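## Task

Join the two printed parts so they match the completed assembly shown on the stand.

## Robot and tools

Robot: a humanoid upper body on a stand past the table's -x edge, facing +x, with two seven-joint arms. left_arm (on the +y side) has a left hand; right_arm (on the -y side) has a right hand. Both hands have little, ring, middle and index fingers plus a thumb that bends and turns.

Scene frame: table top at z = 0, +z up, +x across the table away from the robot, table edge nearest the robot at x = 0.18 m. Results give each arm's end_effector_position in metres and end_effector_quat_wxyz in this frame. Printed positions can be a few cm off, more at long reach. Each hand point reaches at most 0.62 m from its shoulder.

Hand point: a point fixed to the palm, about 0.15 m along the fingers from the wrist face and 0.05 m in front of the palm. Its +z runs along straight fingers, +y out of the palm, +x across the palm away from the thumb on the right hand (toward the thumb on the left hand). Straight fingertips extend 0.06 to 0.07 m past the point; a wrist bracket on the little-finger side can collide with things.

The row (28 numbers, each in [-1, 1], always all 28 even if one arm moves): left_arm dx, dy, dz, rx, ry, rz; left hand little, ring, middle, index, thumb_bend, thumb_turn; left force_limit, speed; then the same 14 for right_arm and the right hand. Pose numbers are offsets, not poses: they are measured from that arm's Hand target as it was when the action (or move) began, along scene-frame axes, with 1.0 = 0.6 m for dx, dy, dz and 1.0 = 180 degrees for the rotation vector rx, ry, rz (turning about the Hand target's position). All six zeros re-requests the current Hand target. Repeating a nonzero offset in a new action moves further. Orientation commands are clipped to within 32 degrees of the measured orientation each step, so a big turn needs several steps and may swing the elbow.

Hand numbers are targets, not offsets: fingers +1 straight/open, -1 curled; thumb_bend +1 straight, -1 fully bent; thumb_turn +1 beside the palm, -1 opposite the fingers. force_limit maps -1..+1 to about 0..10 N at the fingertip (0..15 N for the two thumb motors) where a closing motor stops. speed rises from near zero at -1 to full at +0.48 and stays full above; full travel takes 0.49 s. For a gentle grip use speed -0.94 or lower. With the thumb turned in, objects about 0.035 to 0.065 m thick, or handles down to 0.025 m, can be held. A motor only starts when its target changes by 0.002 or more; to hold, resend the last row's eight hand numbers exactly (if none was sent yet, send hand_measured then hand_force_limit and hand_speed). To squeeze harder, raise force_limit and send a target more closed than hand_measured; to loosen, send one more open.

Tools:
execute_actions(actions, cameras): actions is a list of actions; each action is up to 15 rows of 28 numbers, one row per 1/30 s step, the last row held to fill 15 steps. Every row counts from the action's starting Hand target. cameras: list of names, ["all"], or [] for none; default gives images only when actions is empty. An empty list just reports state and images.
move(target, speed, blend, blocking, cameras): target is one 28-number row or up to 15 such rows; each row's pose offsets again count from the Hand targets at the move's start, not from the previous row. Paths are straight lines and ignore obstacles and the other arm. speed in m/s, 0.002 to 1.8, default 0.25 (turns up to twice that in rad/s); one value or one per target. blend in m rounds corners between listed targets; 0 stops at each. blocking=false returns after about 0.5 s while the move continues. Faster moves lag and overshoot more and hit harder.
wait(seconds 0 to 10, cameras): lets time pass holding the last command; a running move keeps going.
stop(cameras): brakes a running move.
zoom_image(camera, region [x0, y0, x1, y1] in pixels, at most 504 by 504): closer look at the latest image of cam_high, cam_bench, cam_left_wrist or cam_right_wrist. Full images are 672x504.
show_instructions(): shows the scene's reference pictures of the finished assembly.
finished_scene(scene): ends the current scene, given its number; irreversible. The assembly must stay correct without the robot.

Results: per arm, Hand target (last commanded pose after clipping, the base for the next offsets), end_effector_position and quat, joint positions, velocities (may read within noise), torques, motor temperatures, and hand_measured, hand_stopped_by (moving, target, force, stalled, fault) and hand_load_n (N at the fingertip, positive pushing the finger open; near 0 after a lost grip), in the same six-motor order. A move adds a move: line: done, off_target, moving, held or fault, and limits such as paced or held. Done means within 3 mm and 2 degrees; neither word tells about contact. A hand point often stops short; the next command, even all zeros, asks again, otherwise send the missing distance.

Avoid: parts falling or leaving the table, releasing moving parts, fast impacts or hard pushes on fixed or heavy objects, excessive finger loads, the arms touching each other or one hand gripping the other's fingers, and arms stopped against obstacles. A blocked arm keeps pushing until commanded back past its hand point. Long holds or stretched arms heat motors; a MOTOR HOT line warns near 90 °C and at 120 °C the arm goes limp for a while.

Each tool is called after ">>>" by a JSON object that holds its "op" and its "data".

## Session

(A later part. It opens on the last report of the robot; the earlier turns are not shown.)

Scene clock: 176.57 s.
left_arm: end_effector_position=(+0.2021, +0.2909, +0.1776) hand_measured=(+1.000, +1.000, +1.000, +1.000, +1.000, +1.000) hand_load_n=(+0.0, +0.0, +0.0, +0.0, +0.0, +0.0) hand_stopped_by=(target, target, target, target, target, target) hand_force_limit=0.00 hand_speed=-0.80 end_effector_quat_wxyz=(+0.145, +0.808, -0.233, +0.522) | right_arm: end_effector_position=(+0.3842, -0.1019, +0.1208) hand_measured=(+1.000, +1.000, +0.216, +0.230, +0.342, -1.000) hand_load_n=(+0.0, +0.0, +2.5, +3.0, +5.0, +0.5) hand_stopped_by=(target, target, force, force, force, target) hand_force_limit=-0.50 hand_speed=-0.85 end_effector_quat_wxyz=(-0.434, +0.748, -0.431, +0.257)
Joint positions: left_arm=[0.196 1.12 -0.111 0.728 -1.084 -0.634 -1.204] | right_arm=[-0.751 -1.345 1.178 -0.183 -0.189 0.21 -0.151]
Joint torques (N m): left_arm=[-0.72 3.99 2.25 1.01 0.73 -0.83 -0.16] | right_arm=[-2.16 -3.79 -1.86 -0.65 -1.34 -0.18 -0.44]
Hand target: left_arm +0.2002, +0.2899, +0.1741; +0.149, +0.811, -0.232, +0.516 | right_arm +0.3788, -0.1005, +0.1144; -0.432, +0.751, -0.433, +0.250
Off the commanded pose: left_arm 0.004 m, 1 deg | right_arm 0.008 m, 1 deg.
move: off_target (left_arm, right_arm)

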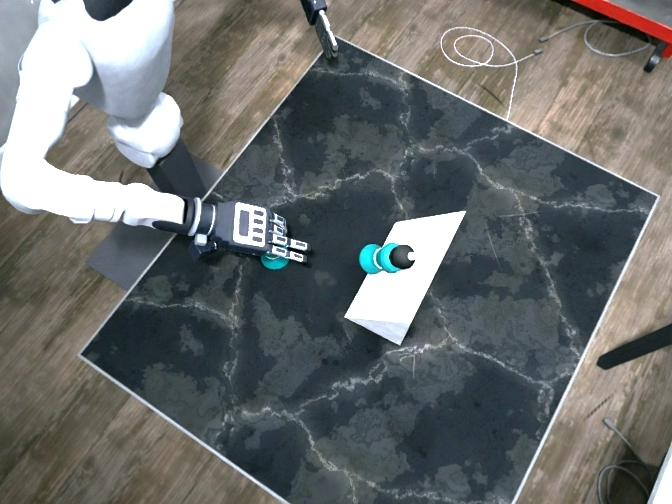

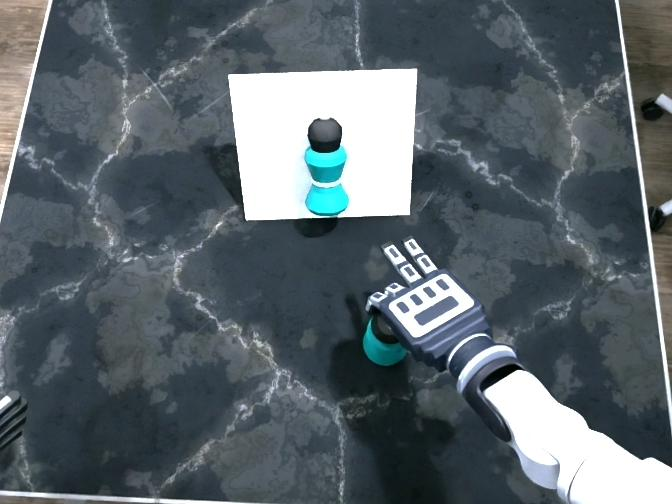

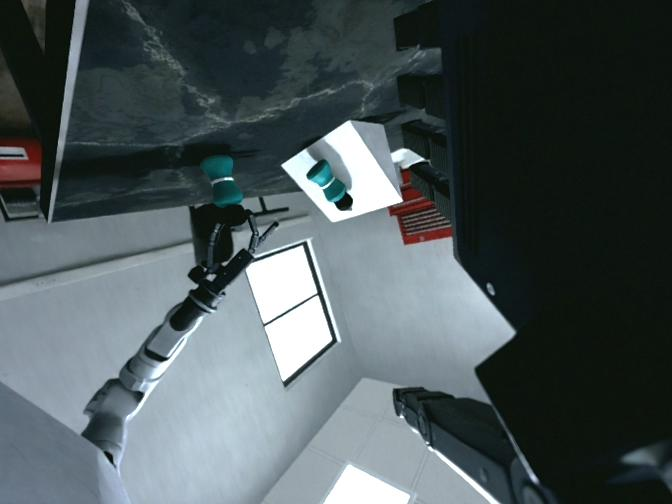

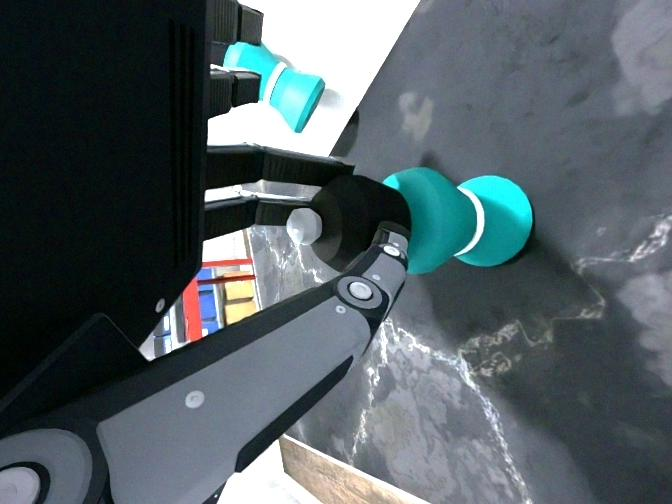

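>>> {"op": "move", "data": {"target": [0,0,0,0,0,0,1,1,1,1,1,1,0,-0.8,0.003,-0.004,-0.008,0,0,0,1,1,-0.1,-0.1,0.1,-1,-0.5,-0.85], "speed": 0.04, "cameras": ["all"]}}

>>> {"op": "zoom_image", "data": {"camera": "cam_left_wrist", "region": [190, 145, 260, 255]}}

>>> {"op": "zoom_image", "data": {"camera": "cam_right_wrist", "region": [270, 130, 570, 330]}}

>>> {"op": "zoom_image", "data": {"camera": "cam_bench", "region": [340, 270, 440, 370]}}

Scene clock: 183.40 s.
left_arm: end_effector_position=(+0.2021, +0.2909, +0.1776) hand_measured=(+1.000, +1.000, +1.000, +1.000, +1.000, +1.000) hand_load_n=(+0.0, +0.0, +0.0, +0.0, +0.0, +0.0) hand_stopped_by=(target, target, target, target, target, target) hand_force_limit=0.00 hand_speed=-0.80 end_effector_quat_wxyz=(+0.145, +0.808, -0.233, +0.522) | right_arm: end_effector_position=(+0.3859, -0.1040, +0.1162) hand_measured=(+1.000, +1.000, +0.216, +0.230, +0.342, -1.000) hand_load_n=(+0.0, +0.0, +3.0, +3.0, +5.0, +0.0) hand_stopped_by=(target, target, force, force, force, target) hand_force_limit=-0.50 hand_speed=-0.85 end_effector_quat_wxyz=(-0.435, +0.748, -0.431, +0.257)
Joint positions: left_arm=[0.196 1.12 -0.111 0.728 -1.084 -0.634 -1.204] | right_arm=[-0.751 -1.328 1.186 -0.141 -0.193 0.183 -0.164]
Joint torques (N m): left_arm=[-0.72 3.96 2.2 0.89 0.71 -0.81 -0.16] | right_arm=[-2.3 -3.8 -1.76 -0.56 -1.37 -0.15 -0.42]
Hand target: left_arm +0.2002, +0.2899, +0.1741; +0.149, +0.811, -0.232, +0.516 | right_arm +0.3806, -0.1029, +0.1096; -0.432, +0.751, -0.433, +0.250
Off the commanded pose: left_arm 0.004 m, 1 deg | right_arm 0.009 m, 1 deg.
move: off_target (left_arm, right_arm)

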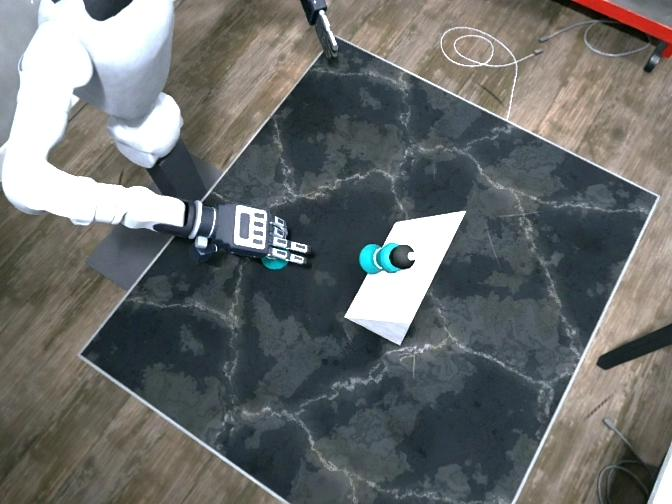

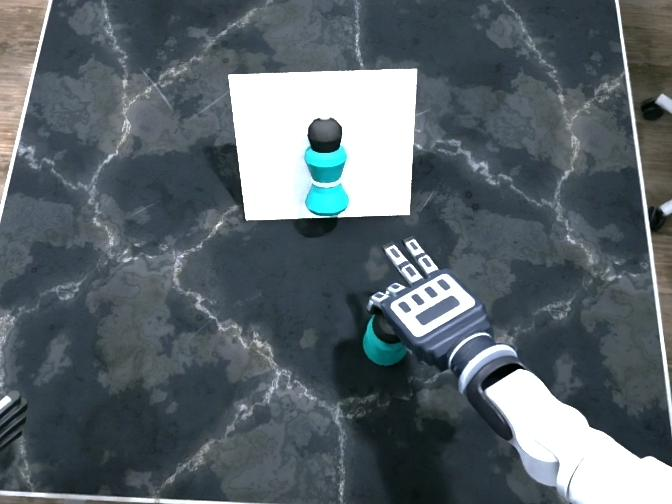

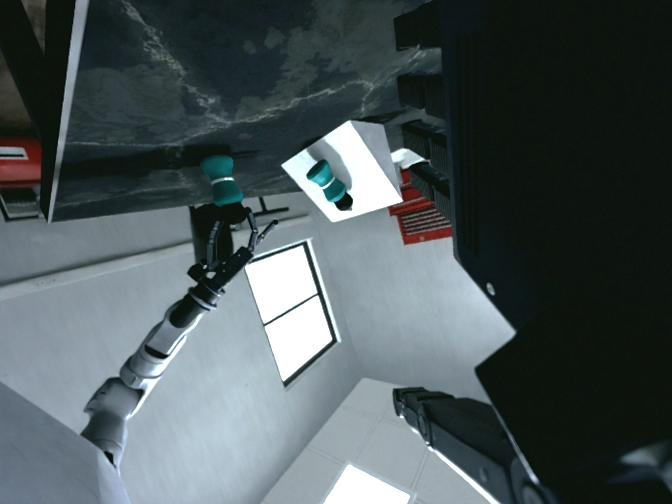

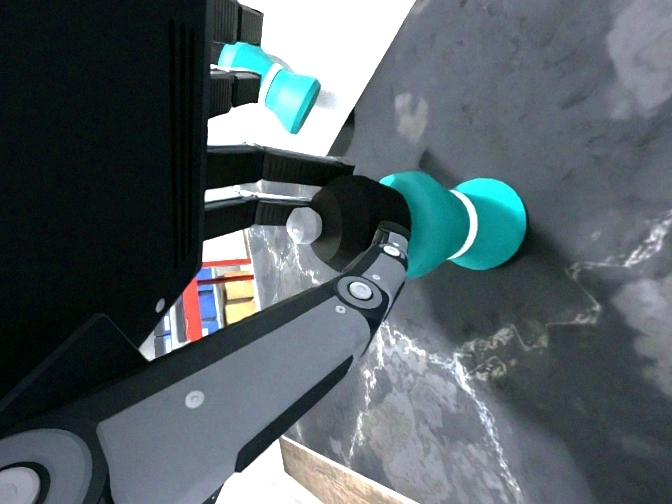

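Scaled by 4.582 from the camera's 672x504 image, which has a finer 960x720 frame.

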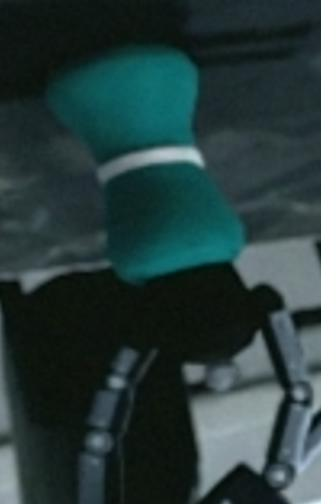

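Scaled by 1.680 from the camera's 672x504 image, which has a finer 960x720 frame.

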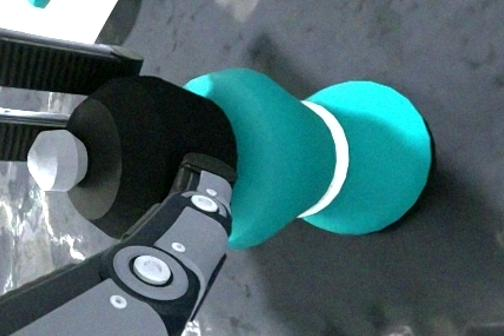

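Scaled by 5.040 from the camera's 672x504 image, which has a finer 960x720 frame.

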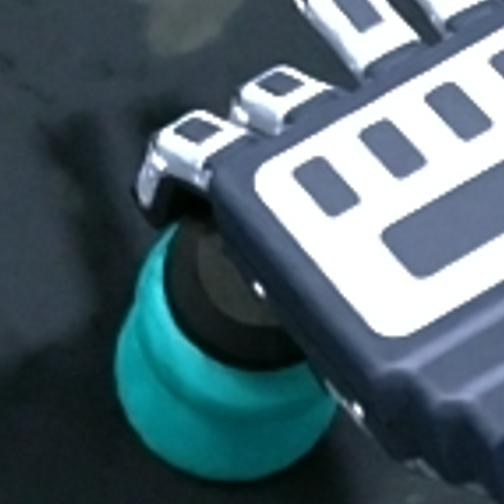

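>>> {"op": "move", "data": {"target": [0,0,0,0,0,0,1,1,1,1,1,1,0,-0.8,0,-0.0,-0.01,0,0,0,1,1,-0.1,-0.1,0.1,-1,-0.5,-0.85], "speed": 0.04, "cameras": ["all"]}}

>>> {"op": "zoom_image", "data": {"camera": "cam_left_wrist", "region": [190, 145, 260, 255]}}

>>> {"op": "zoom_image", "data": {"camera": "cam_right_wrist", "region": [270, 130, 570, 330]}}

>>> {"op": "zoom_image", "data": {"camera": "cam_bench", "region": [340, 270, 440, 370]}}

Scene clock: 188.20 s.
left_arm: end_effector_position=(+0.2021, +0.2909, +0.1776) hand_measured=(+1.000, +1.000, +1.000, +1.000, +1.000, +1.000) hand_load_n=(+0.0, +0.0, +0.0, +0.0, +0.0, +0.0) hand_stopped_by=(target, target, target, target, target, target) hand_force_limit=0.00 hand_speed=-0.80 end_effector_quat_wxyz=(+0.145, +0.808, -0.233, +0.522) | right_arm: end_effector_position=(+0.3898, -0.1021, +0.1157) hand_measured=(+1.000, +1.000, +0.216, +0.230, +0.342, -1.000) hand_load_n=(+0.0, -0.5, +3.0, +3.5, +4.0, +0.5) hand_stopped_by=(target, target, force, force, force, target) hand_force_limit=-0.50 hand_speed=-0.85 end_effector_quat_wxyz=(-0.442, +0.744, -0.427, +0.261)
Joint positions: left_arm=[0.196 1.12 -0.111 0.728 -1.084 -0.634 -1.204] | right_arm=[-0.751 -1.309 1.186 -0.117 -0.204 0.176 -0.184]
Joint torques (N m): left_arm=[-0.68 3.92 2.32 0.9 0.69 -0.82 -0.15] | right_arm=[-1.95 -3.5 -1.19 -0.28 -1.33 -0.07 -0.22]
Hand target: left_arm +0.2002, +0.2899, +0.1741; +0.149, +0.811, -0.232, +0.516 | right_arm +0.3806, -0.1029, +0.1036; -0.432, +0.751, -0.433, +0.250
Off the commanded pose: left_arm 0.004 m, 1 deg | right_arm 0.015 m, 2 deg.
move: off_target (left_arm, right_arm)

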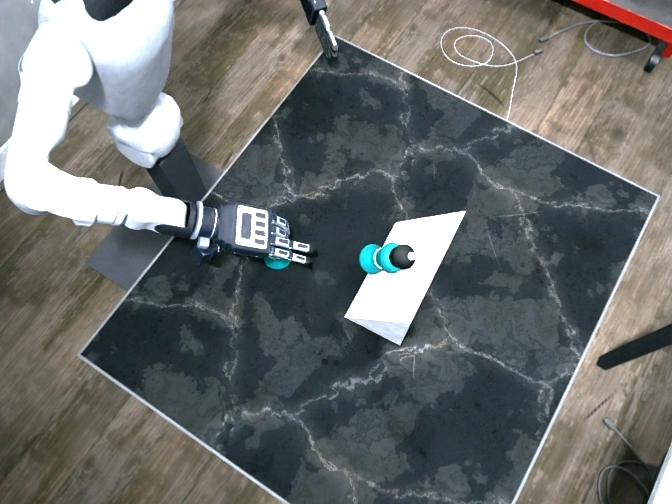

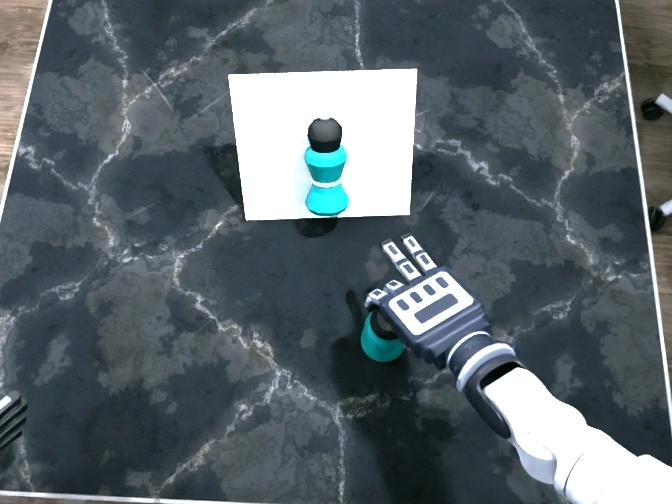

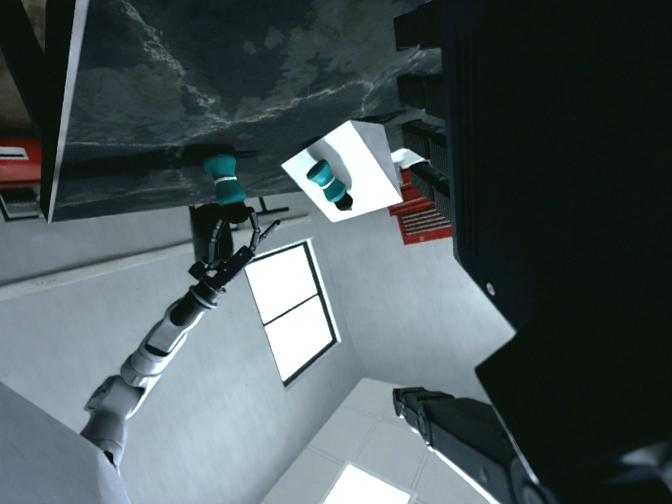

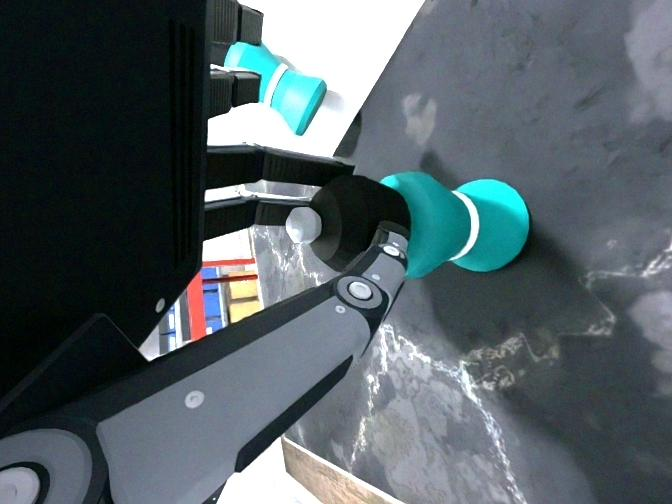

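Scaled by 4.582 from the camera's 672x504 image, which has a finer 960x720 frame.

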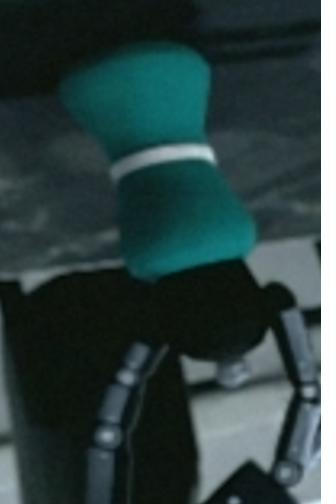

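Scaled by 1.680 from the camera's 672x504 image, which has a finer 960x720 frame.

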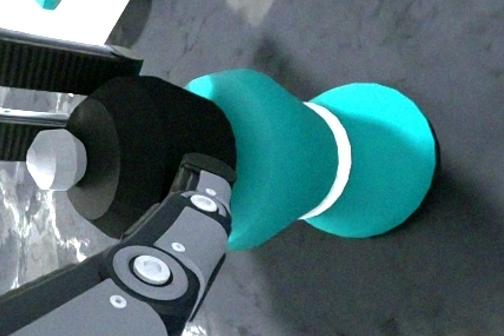

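Scaled by 5.040 from the camera's 672x504 image, which has a finer 960x720 frame.

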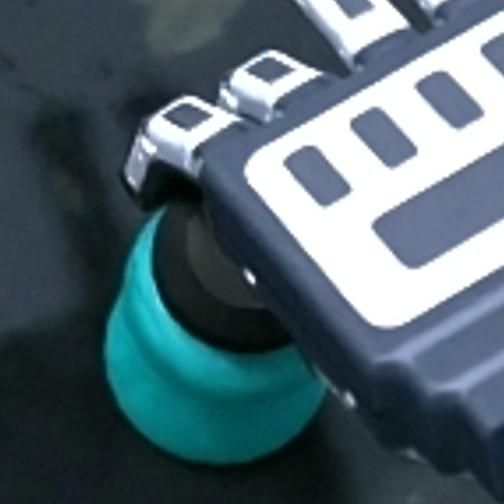

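>>> {"op": "move", "data": {"target": [0,0,0,0,0,0,1,1,1,1,1,1,0,-0.8,0.011,0.001,0.014,0,0,0,1,1,-0.1,-0.1,0.1,-1,-0.5,-0.85], "speed": 0.04, "cameras": ["cam_left_wrist","cam_right_wrist","cam_bench"]}}

>>> {"op": "zoom_image", "data": {"camera": "cam_left_wrist", "region": [190, 145, 260, 255]}}

>>> {"op": "zoom_image", "data": {"camera": "cam_right_wrist", "region": [270, 130, 570, 330]}}

>>> {"op": "zoom_image", "data": {"camera": "cam_bench", "region": [340, 270, 440, 370]}}

Scene clock: 193.60 s.
left_arm: end_effector_position=(+0.2021, +0.2909, +0.1776) hand_measured=(+1.000, +1.000, +1.000, +1.000, +1.000, +1.000) hand_load_n=(+0.0, +0.0, +0.0, +0.0, -0.5, +0.0) hand_stopped_by=(target, target, target, target, target, target) hand_force_limit=0.00 hand_speed=-0.80 end_effector_quat_wxyz=(+0.145, +0.808, -0.233, +0.522) | right_arm: end_effector_position=(+0.3892, -0.1011, +0.1157) hand_measured=(+1.000, +1.000, +0.216, +0.230, +0.342, -1.000) hand_load_n=(+0.0, +0.0, +3.0, +3.5, +4.5, +0.5) hand_stopped_by=(target, target, force, force, force, target) hand_force_limit=-0.50 hand_speed=-0.85 end_effector_quat_wxyz=(-0.438, +0.748, -0.428, +0.255)
Joint positions: left_arm=[0.196 1.12 -0.111 0.728 -1.084 -0.634 -1.204] | right_arm=[-0.764 -1.309 1.186 -0.112 -0.198 0.163 -0.159]
Joint torques (N m): left_arm=[-0.79 3.95 2.25 1.03 0.84 -0.83 -0.15] | right_arm=[-2.99 -4.54 -2.25 -0.34 -0.8 -0.15 0]
Hand target: left_arm +0.2002, +0.2899, +0.1741; +0.149, +0.811, -0.232, +0.516 | right_arm +0.3872, -0.1023, +0.1120; -0.432, +0.751, -0.433, +0.250
Off the commanded pose: left_arm 0.004 m, 1 deg | right_arm 0.004 m, 1 deg.
move: off_target (left_arm, right_arm)
Images, in order (width x height): cam_bench 672x504, cam_left_wrist 672x504, cam_right_wrist 672x504.

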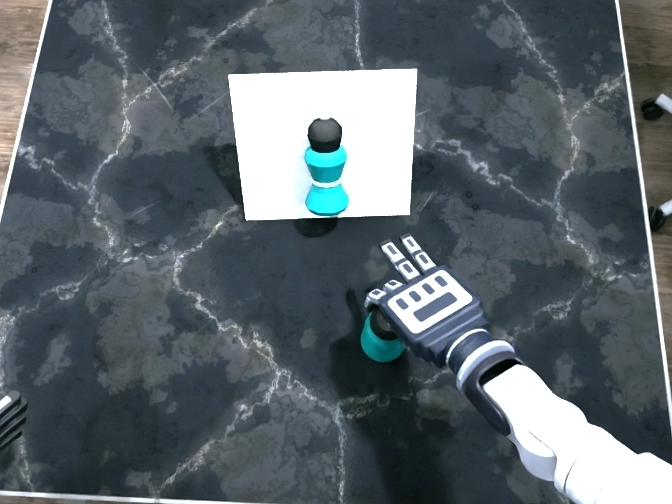

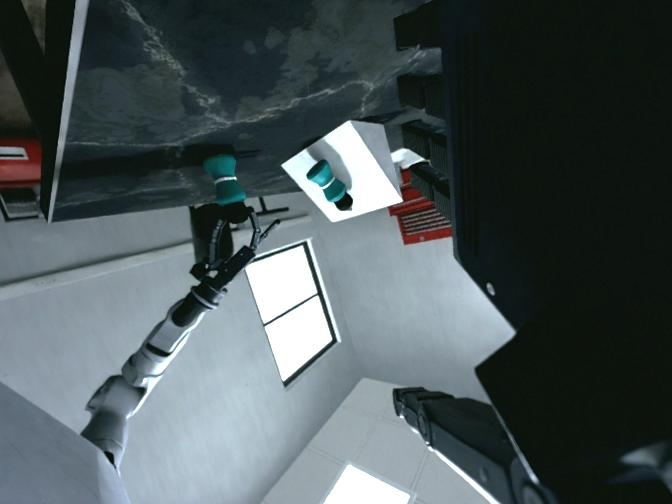

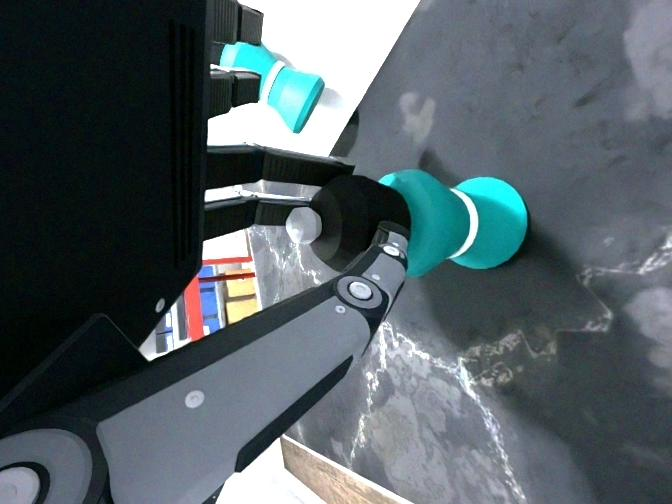

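Scaled by 4.582 from the camera's 672x504 image, which has a finer 960x720 frame.

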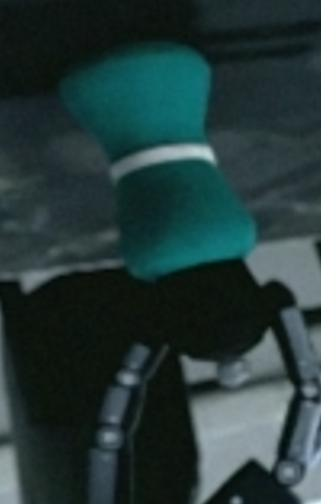

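Scaled by 1.680 from the camera's 672x504 image, which has a finer 960x720 frame.

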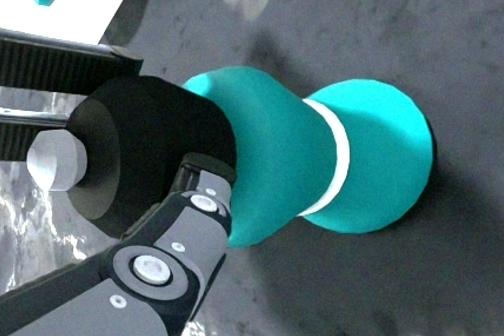

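Scaled by 5.040 from the camera's 672x504 image, which has a finer 960x720 frame.

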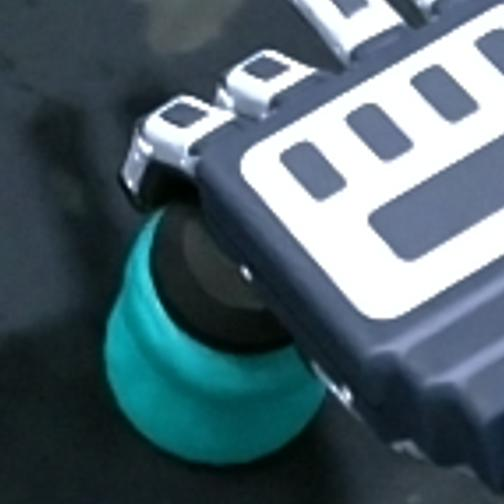

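>>> {"op": "execute_actions", "data": {"actions": [[[0,0,0,0,0,0,1,1,1,1,1,1,0,-0.8,0,0,0,0,0,0,1,1,0.3,0.31,0.42,-1,-0.5,-0.85]]], "cameras": ["all"]}}

Scene clock: 204.20 s.
left_arm: end_effector_position=(+0.2021, +0.2909, +0.1776) hand_measured=(+1.000, +1.000, +1.000, +1.000, +1.000, +1.000) hand_load_n=(+0.0, +0.0, +0.0, +0.0, +0.0, +0.0) hand_stopped_by=(target, target, target, target, target, target) hand_force_limit=0.00 hand_speed=-0.80 end_effector_quat_wxyz=(+0.145, +0.808, -0.233, +0.522) | right_arm: end_effector_position=(+0.3879, -0.1019, +0.1143) hand_measured=(+1.000, +1.000, +0.300, +0.310, +0.420, -1.000) hand_load_n=(+0.0, +0.0, +0.0, +0.0, +0.0, +0.0) hand_stopped_by=(target, target, target, target, target, target) hand_force_limit=-0.50 hand_speed=-0.85 end_effector_quat_wxyz=(-0.434, +0.751, -0.429, +0.252)
Joint positions: left_arm=[0.196 1.12 -0.111 0.728 -1.084 -0.634 -1.204] | right_arm=[-0.764 -1.309 1.186 -0.112 -0.198 0.163 -0.148]
Joint torques (N m): left_arm=[-0.75 4.04 2.2 0.95 0.82 -0.82 -0.16] | right_arm=[-2.88 -4.53 -2.37 -0.26 -0.84 -0.17 -0.26]
Hand target: left_arm +0.2002, +0.2899, +0.1741; +0.149, +0.811, -0.232, +0.516 | right_arm +0.3872, -0.1023, +0.1120; -0.432, +0.751, -0.433, +0.250
Off the commanded pose: left_arm 0.004 m, 1 deg | right_arm 0.002 m, 1 deg.
Step readings (end_effector_position of left_arm | right_arm):
0: (+0.2021, +0.2909, +0.1776) | (+0.3892, -0.1011, +0.1157)
1: (+0.2021, +0.2909, +0.1776) | (+0.3892, -0.1011, +0.1157)
2: (+0.2021, +0.2909, +0.1776) | (+0.3892, -0.1011, +0.1157)
4: (+0.2021, +0.2909, +0.1776) | (+0.3888, -0.1013, +0.1153)
8: (+0.2021, +0.2909, +0.1776) | (+0.3880, -0.1018, +0.1143)
15: (+0.2021, +0.2909, +0.1776) | (+0.3879, -0.1019, +0.1143)

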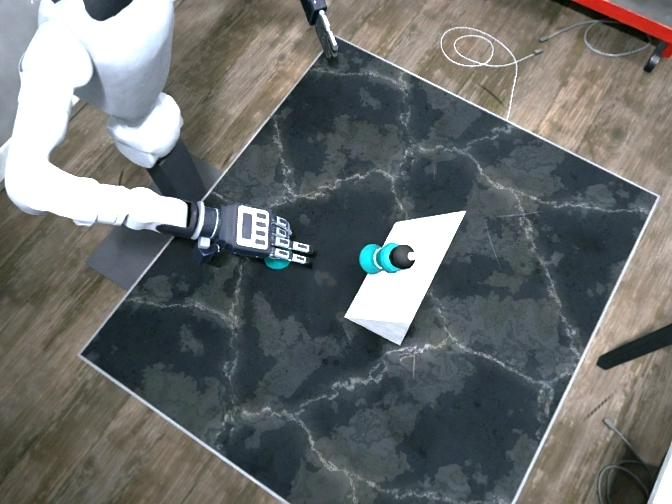

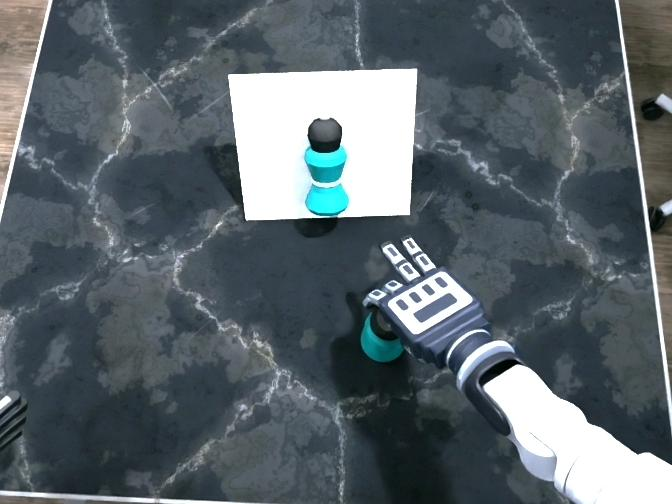

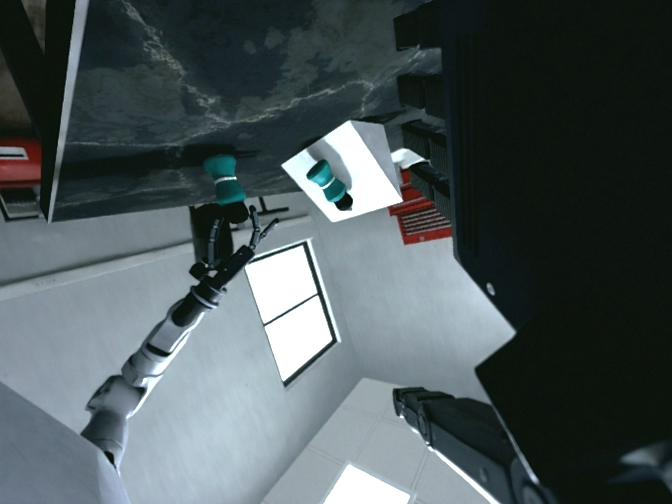

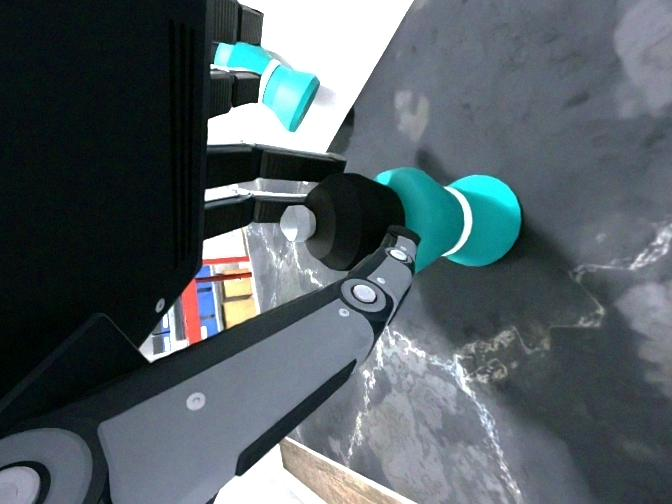

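>>> {"op": "execute_actions", "data": {"actions": [[[0,0,0,0,0,0,1,1,1,1,1,1,0,-0.8,0,0,0,0,0,0,1,1,0.85,0.85,1,-1,-0.5,-0.7]]], "cameras": ["all"]}}

>>> {"op": "zoom_image", "data": {"camera": "cam_right_wrist", "region": [200, 100, 560, 330]}}

>>> {"op": "zoom_image", "data": {"camera": "cam_left_wrist", "region": [190, 145, 260, 255]}}

Scene clock: 209.27 s.
left_arm: end_effector_position=(+0.2021, +0.2909, +0.1776) hand_measured=(+1.000, +1.000, +1.000, +1.000, +1.000, +1.000) hand_load_n=(+0.0, +0.0, +0.0, +0.0, -0.5, +0.0) hand_stopped_by=(target, target, target, target, target, target) hand_force_limit=0.00 hand_speed=-0.80 end_effector_quat_wxyz=(+0.145, +0.808, -0.233, +0.522) | right_arm: end_effector_position=(+0.3879, -0.1019, +0.1142) hand_measured=(+1.000, +1.000, +0.850, +0.850, +1.000, -1.000) hand_load_n=(+0.0, +0.0, +0.0, -0.5, +0.0, -0.5) hand_stopped_by=(target, target, target, target, target, target) hand_force_limit=-0.50 hand_speed=-0.70 end_effector_quat_wxyz=(-0.434, +0.751, -0.429, +0.252)
Joint positions: left_arm=[0.196 1.12 -0.111 0.728 -1.084 -0.634 -1.204] | right_arm=[-0.764 -1.309 1.186 -0.112 -0.198 0.163 -0.148]
Joint torques (N m): left_arm=[-0.67 3.91 2.27 0.98 0.75 -0.82 -0.15] | right_arm=[-2.9 -4.47 -2.39 -0.29 -0.82 -0.15 -0.27]
Hand target: left_arm +0.2002, +0.2899, +0.1741; +0.149, +0.811, -0.232, +0.516 | right_arm +0.3872, -0.1023, +0.1120; -0.432, +0.751, -0.433, +0.250
Off the commanded pose: left_arm 0.004 m, 1 deg | right_arm 0.002 m, 1 deg.
Step readings (end_effector_position of left_arm | right_arm):
0: (+0.2021, +0.2909, +0.1776) | (+0.3879, -0.1019, +0.1143)
1: (+0.2021, +0.2909, +0.1776) | (+0.3879, -0.1019, +0.1143)
2: (+0.2021, +0.2909, +0.1776) | (+0.3879, -0.1019, +0.1143)
4: (+0.2021, +0.2909, +0.1776) | (+0.3879, -0.1019, +0.1142)
8: (+0.2021, +0.2909, +0.1776) | (+0.3879, -0.1019, +0.1142)
15: (+0.2021, +0.2909, +0.1776) | (+0.3879, -0.1019, +0.1142)

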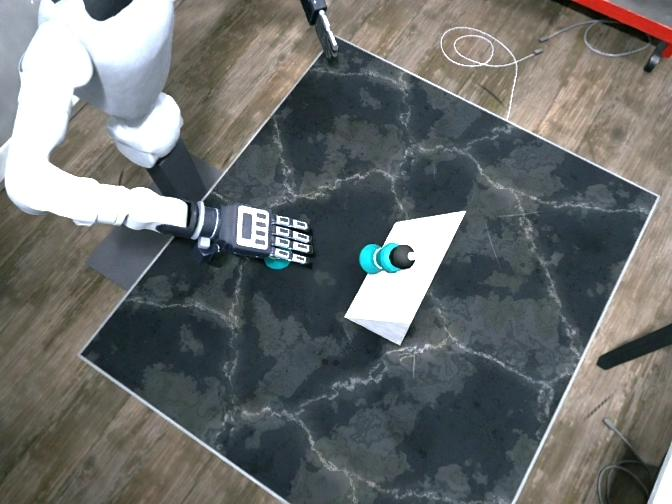

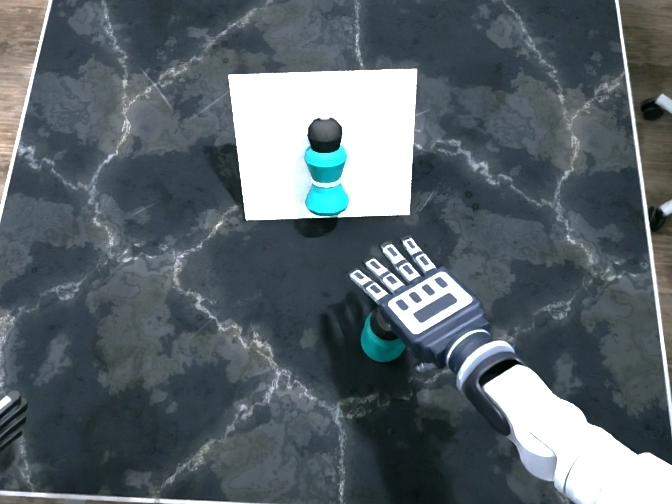

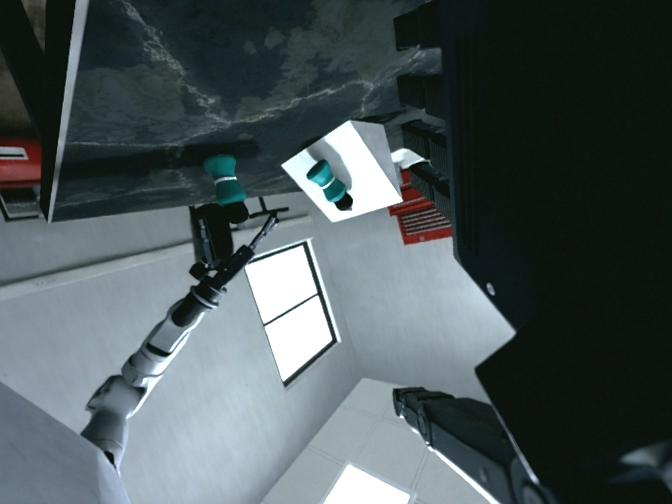

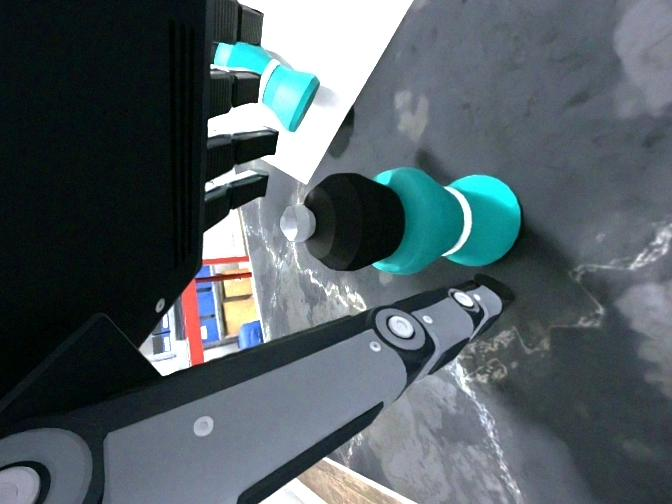

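Scaled by 1.400 from the camera's 672x504 image, which has a finer 960x720 frame.

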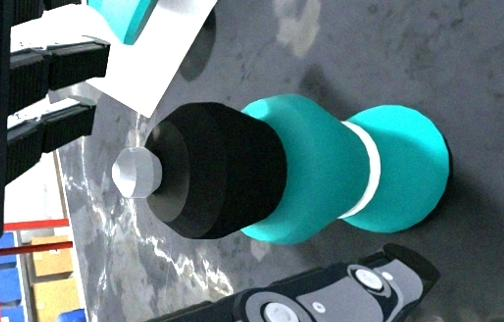

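Scaled by 4.582 from the camera's 672x504 image, which has a finer 960x720 frame.

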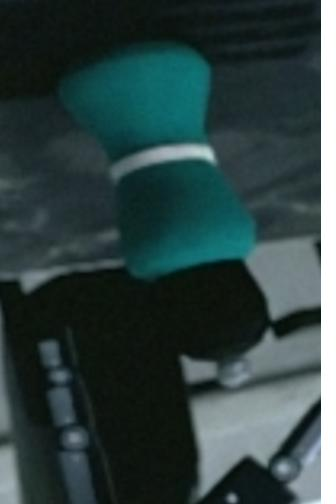

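>>> {"op": "move", "data": {"target": [[0,0,0,0,0,0,1,1,1,1,1,1,0,-0.8,0,0,0.17,0,0,0,1,1,0.85,0.85,1,-1,-0.5,-0.7],[0,0,0,0,0,0,1,1,1,1,1,1,0,-0.8,-0.15,-0.12,0.2,0,0,0,1,1,0.85,0.85,1,-1,-0.5,-0.7]], "speed": [0.08,0.2], "cameras": ["all"]}}

>>> {"op": "zoom_image", "data": {"camera": "cam_left_wrist", "region": [190, 130, 380, 250]}}

>>> {"op": "zoom_image", "data": {"camera": "cam_bench", "region": [340, 270, 440, 370]}}

>>> {"op": "zoom_image", "data": {"camera": "cam_high", "region": [230, 200, 430, 300]}}

Scene clock: 220.07 s.
left_arm: end_effector_position=(+0.2021, +0.2909, +0.1776) hand_measured=(+1.000, +1.000, +1.000, +1.000, +1.000, +1.000) hand_load_n=(+0.0, +0.0, +0.0, +0.5, +0.0, +0.0) hand_stopped_by=(target, target, target, target, target, target) hand_force_limit=0.00 hand_speed=-0.80 end_effector_quat_wxyz=(+0.145, +0.808, -0.233, +0.522) | right_arm: end_effector_position=(+0.2977, -0.1738, +0.2321) hand_measured=(+1.000, +1.000, +0.850, +0.850, +1.000, -1.000) hand_load_n=(+0.0, +0.0, +0.0, +0.0, +0.0, +0.0) hand_stopped_by=(target, target, target, target, target, target) hand_force_limit=-0.50 hand_speed=-0.70 end_effector_quat_wxyz=(-0.432, +0.752, -0.433, +0.247)
Joint positions: left_arm=[0.196 1.12 -0.111 0.728 -1.084 -0.634 -1.204] | right_arm=[0.362 -0.906 -0.734 -0.471 -0.269 -0.476 0.815]
Joint torques (N m): left_arm=[-0.74 3.93 2.32 0.99 0.68 -0.83 -0.14] | right_arm=[0.13 -3.5 -2.65 -2.47 -0.55 -0.13 -0.41]
Hand target: left_arm +0.2002, +0.2899, +0.1741; +0.149, +0.811, -0.232, +0.516 | right_arm +0.2972, -0.1743, +0.2320; -0.432, +0.751, -0.433, +0.250
Off the commanded pose: left_arm 0.004 m, 1 deg | right_arm 0.001 m, 0 deg.
move: off_target (left_arm)

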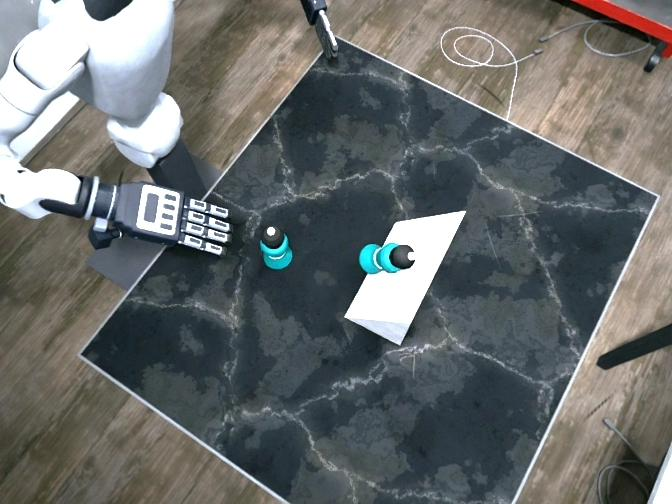

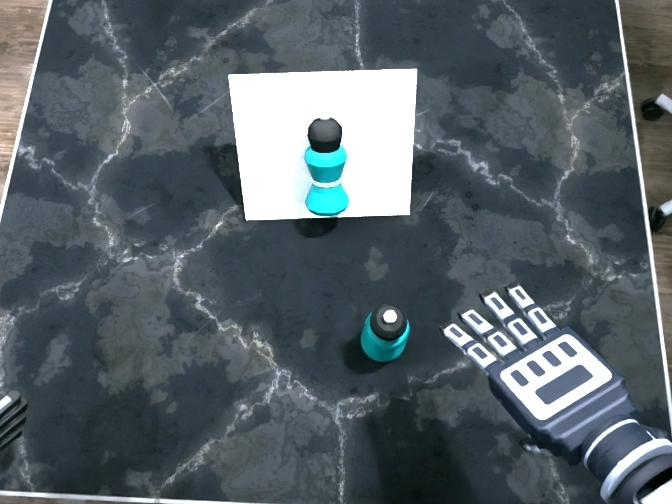

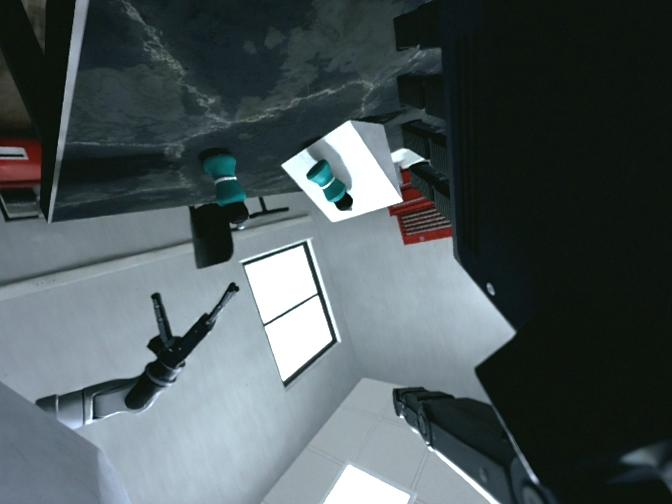

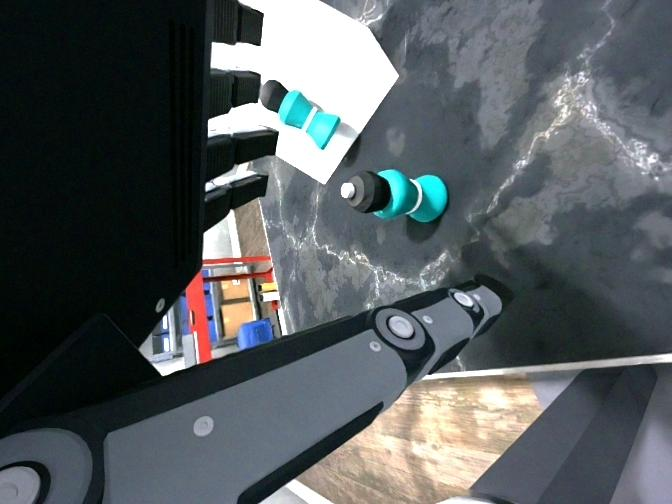

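Scaled by 2.653 from the camera's 672x504 image, which has a finer 960x720 frame.

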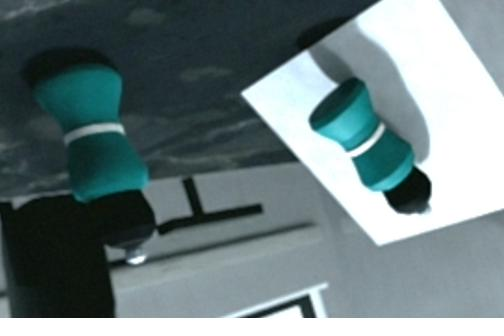

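Scaled by 5.040 from the camera's 672x504 image, which has a finer 960x720 frame.

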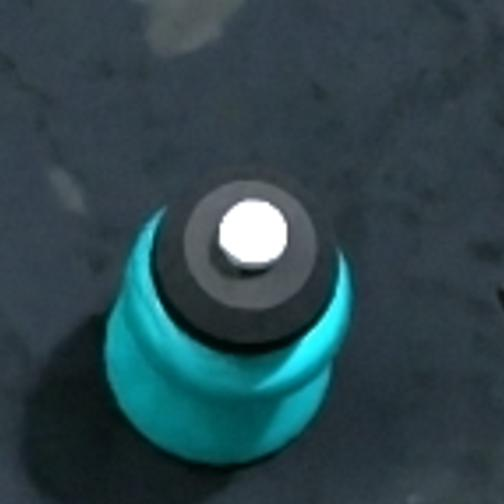

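Scaled by 2.520 from the camera's 672x504 image, which has a finer 960x720 frame.

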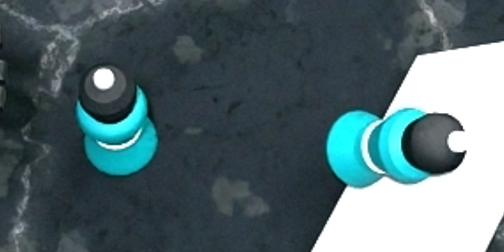

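>>> {"op": "zoom_image", "data": {"camera": "cam_right_wrist", "region": [330, 150, 460, 240]}}

>>> {"op": "zoom_image", "data": {"camera": "cam_right_wrist", "region": [245, 65, 375, 155]}}

>>> {"op": "zoom_image", "data": {"camera": "cam_left_wrist", "region": [190, 140, 270, 240]}}

>>> {"op": "zoom_image", "data": {"camera": "cam_left_wrist", "region": [290, 140, 370, 240]}}

Scaled by 3.877 from the camera's 672x504 image, which has a finer 960x720 frame.

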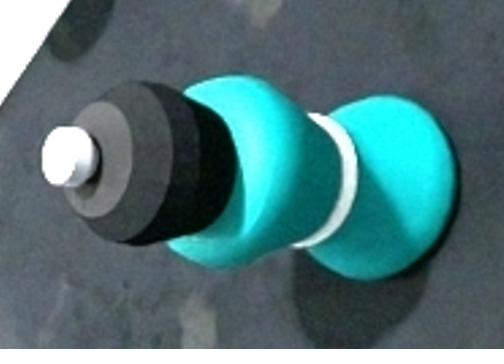

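Scaled by 3.877 from the camera's 672x504 image, which has a finer 960x720 frame.

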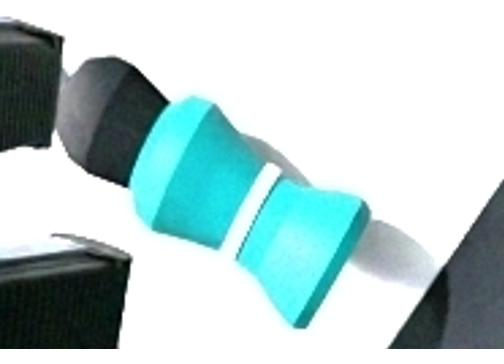

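Scaled by 5.040 from the camera's 672x504 image, which has a finer 960x720 frame.

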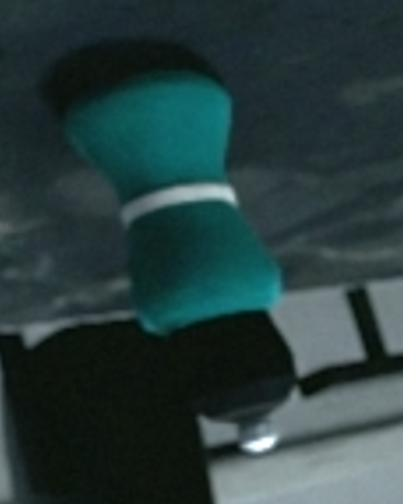

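Scaled by 5.040 from the camera's 672x504 image, which has a finer 960x720 frame.

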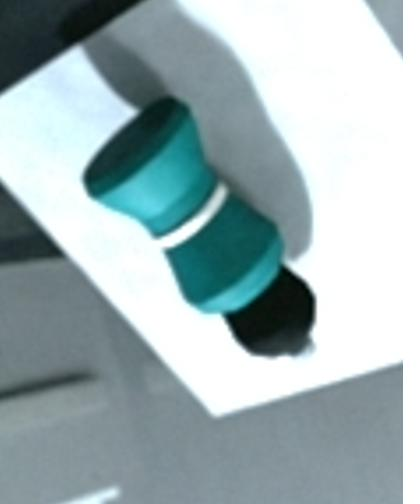

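>>> {"op": "zoom_image", "data": {"camera": "cam_left_wrist", "region": [215, 190, 255, 235]}}

>>> {"op": "zoom_image", "data": {"camera": "cam_left_wrist", "region": [325, 175, 360, 215]}}

Scaled by 11.200 from the camera's 672x504 image, which has a finer 960x720 frame.

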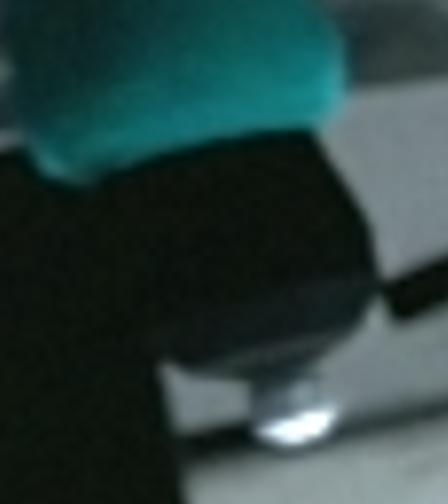

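Scaled by 12.600 from the camera's 672x504 image, which has a finer 960x720 frame.

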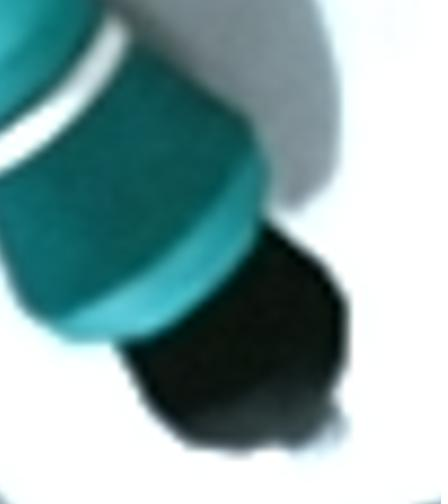

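Fully seated, and it matches the finished one.

>>> {"op": "finished_scene", "data": {"scene": 2}}

The scene is finished: the task was done.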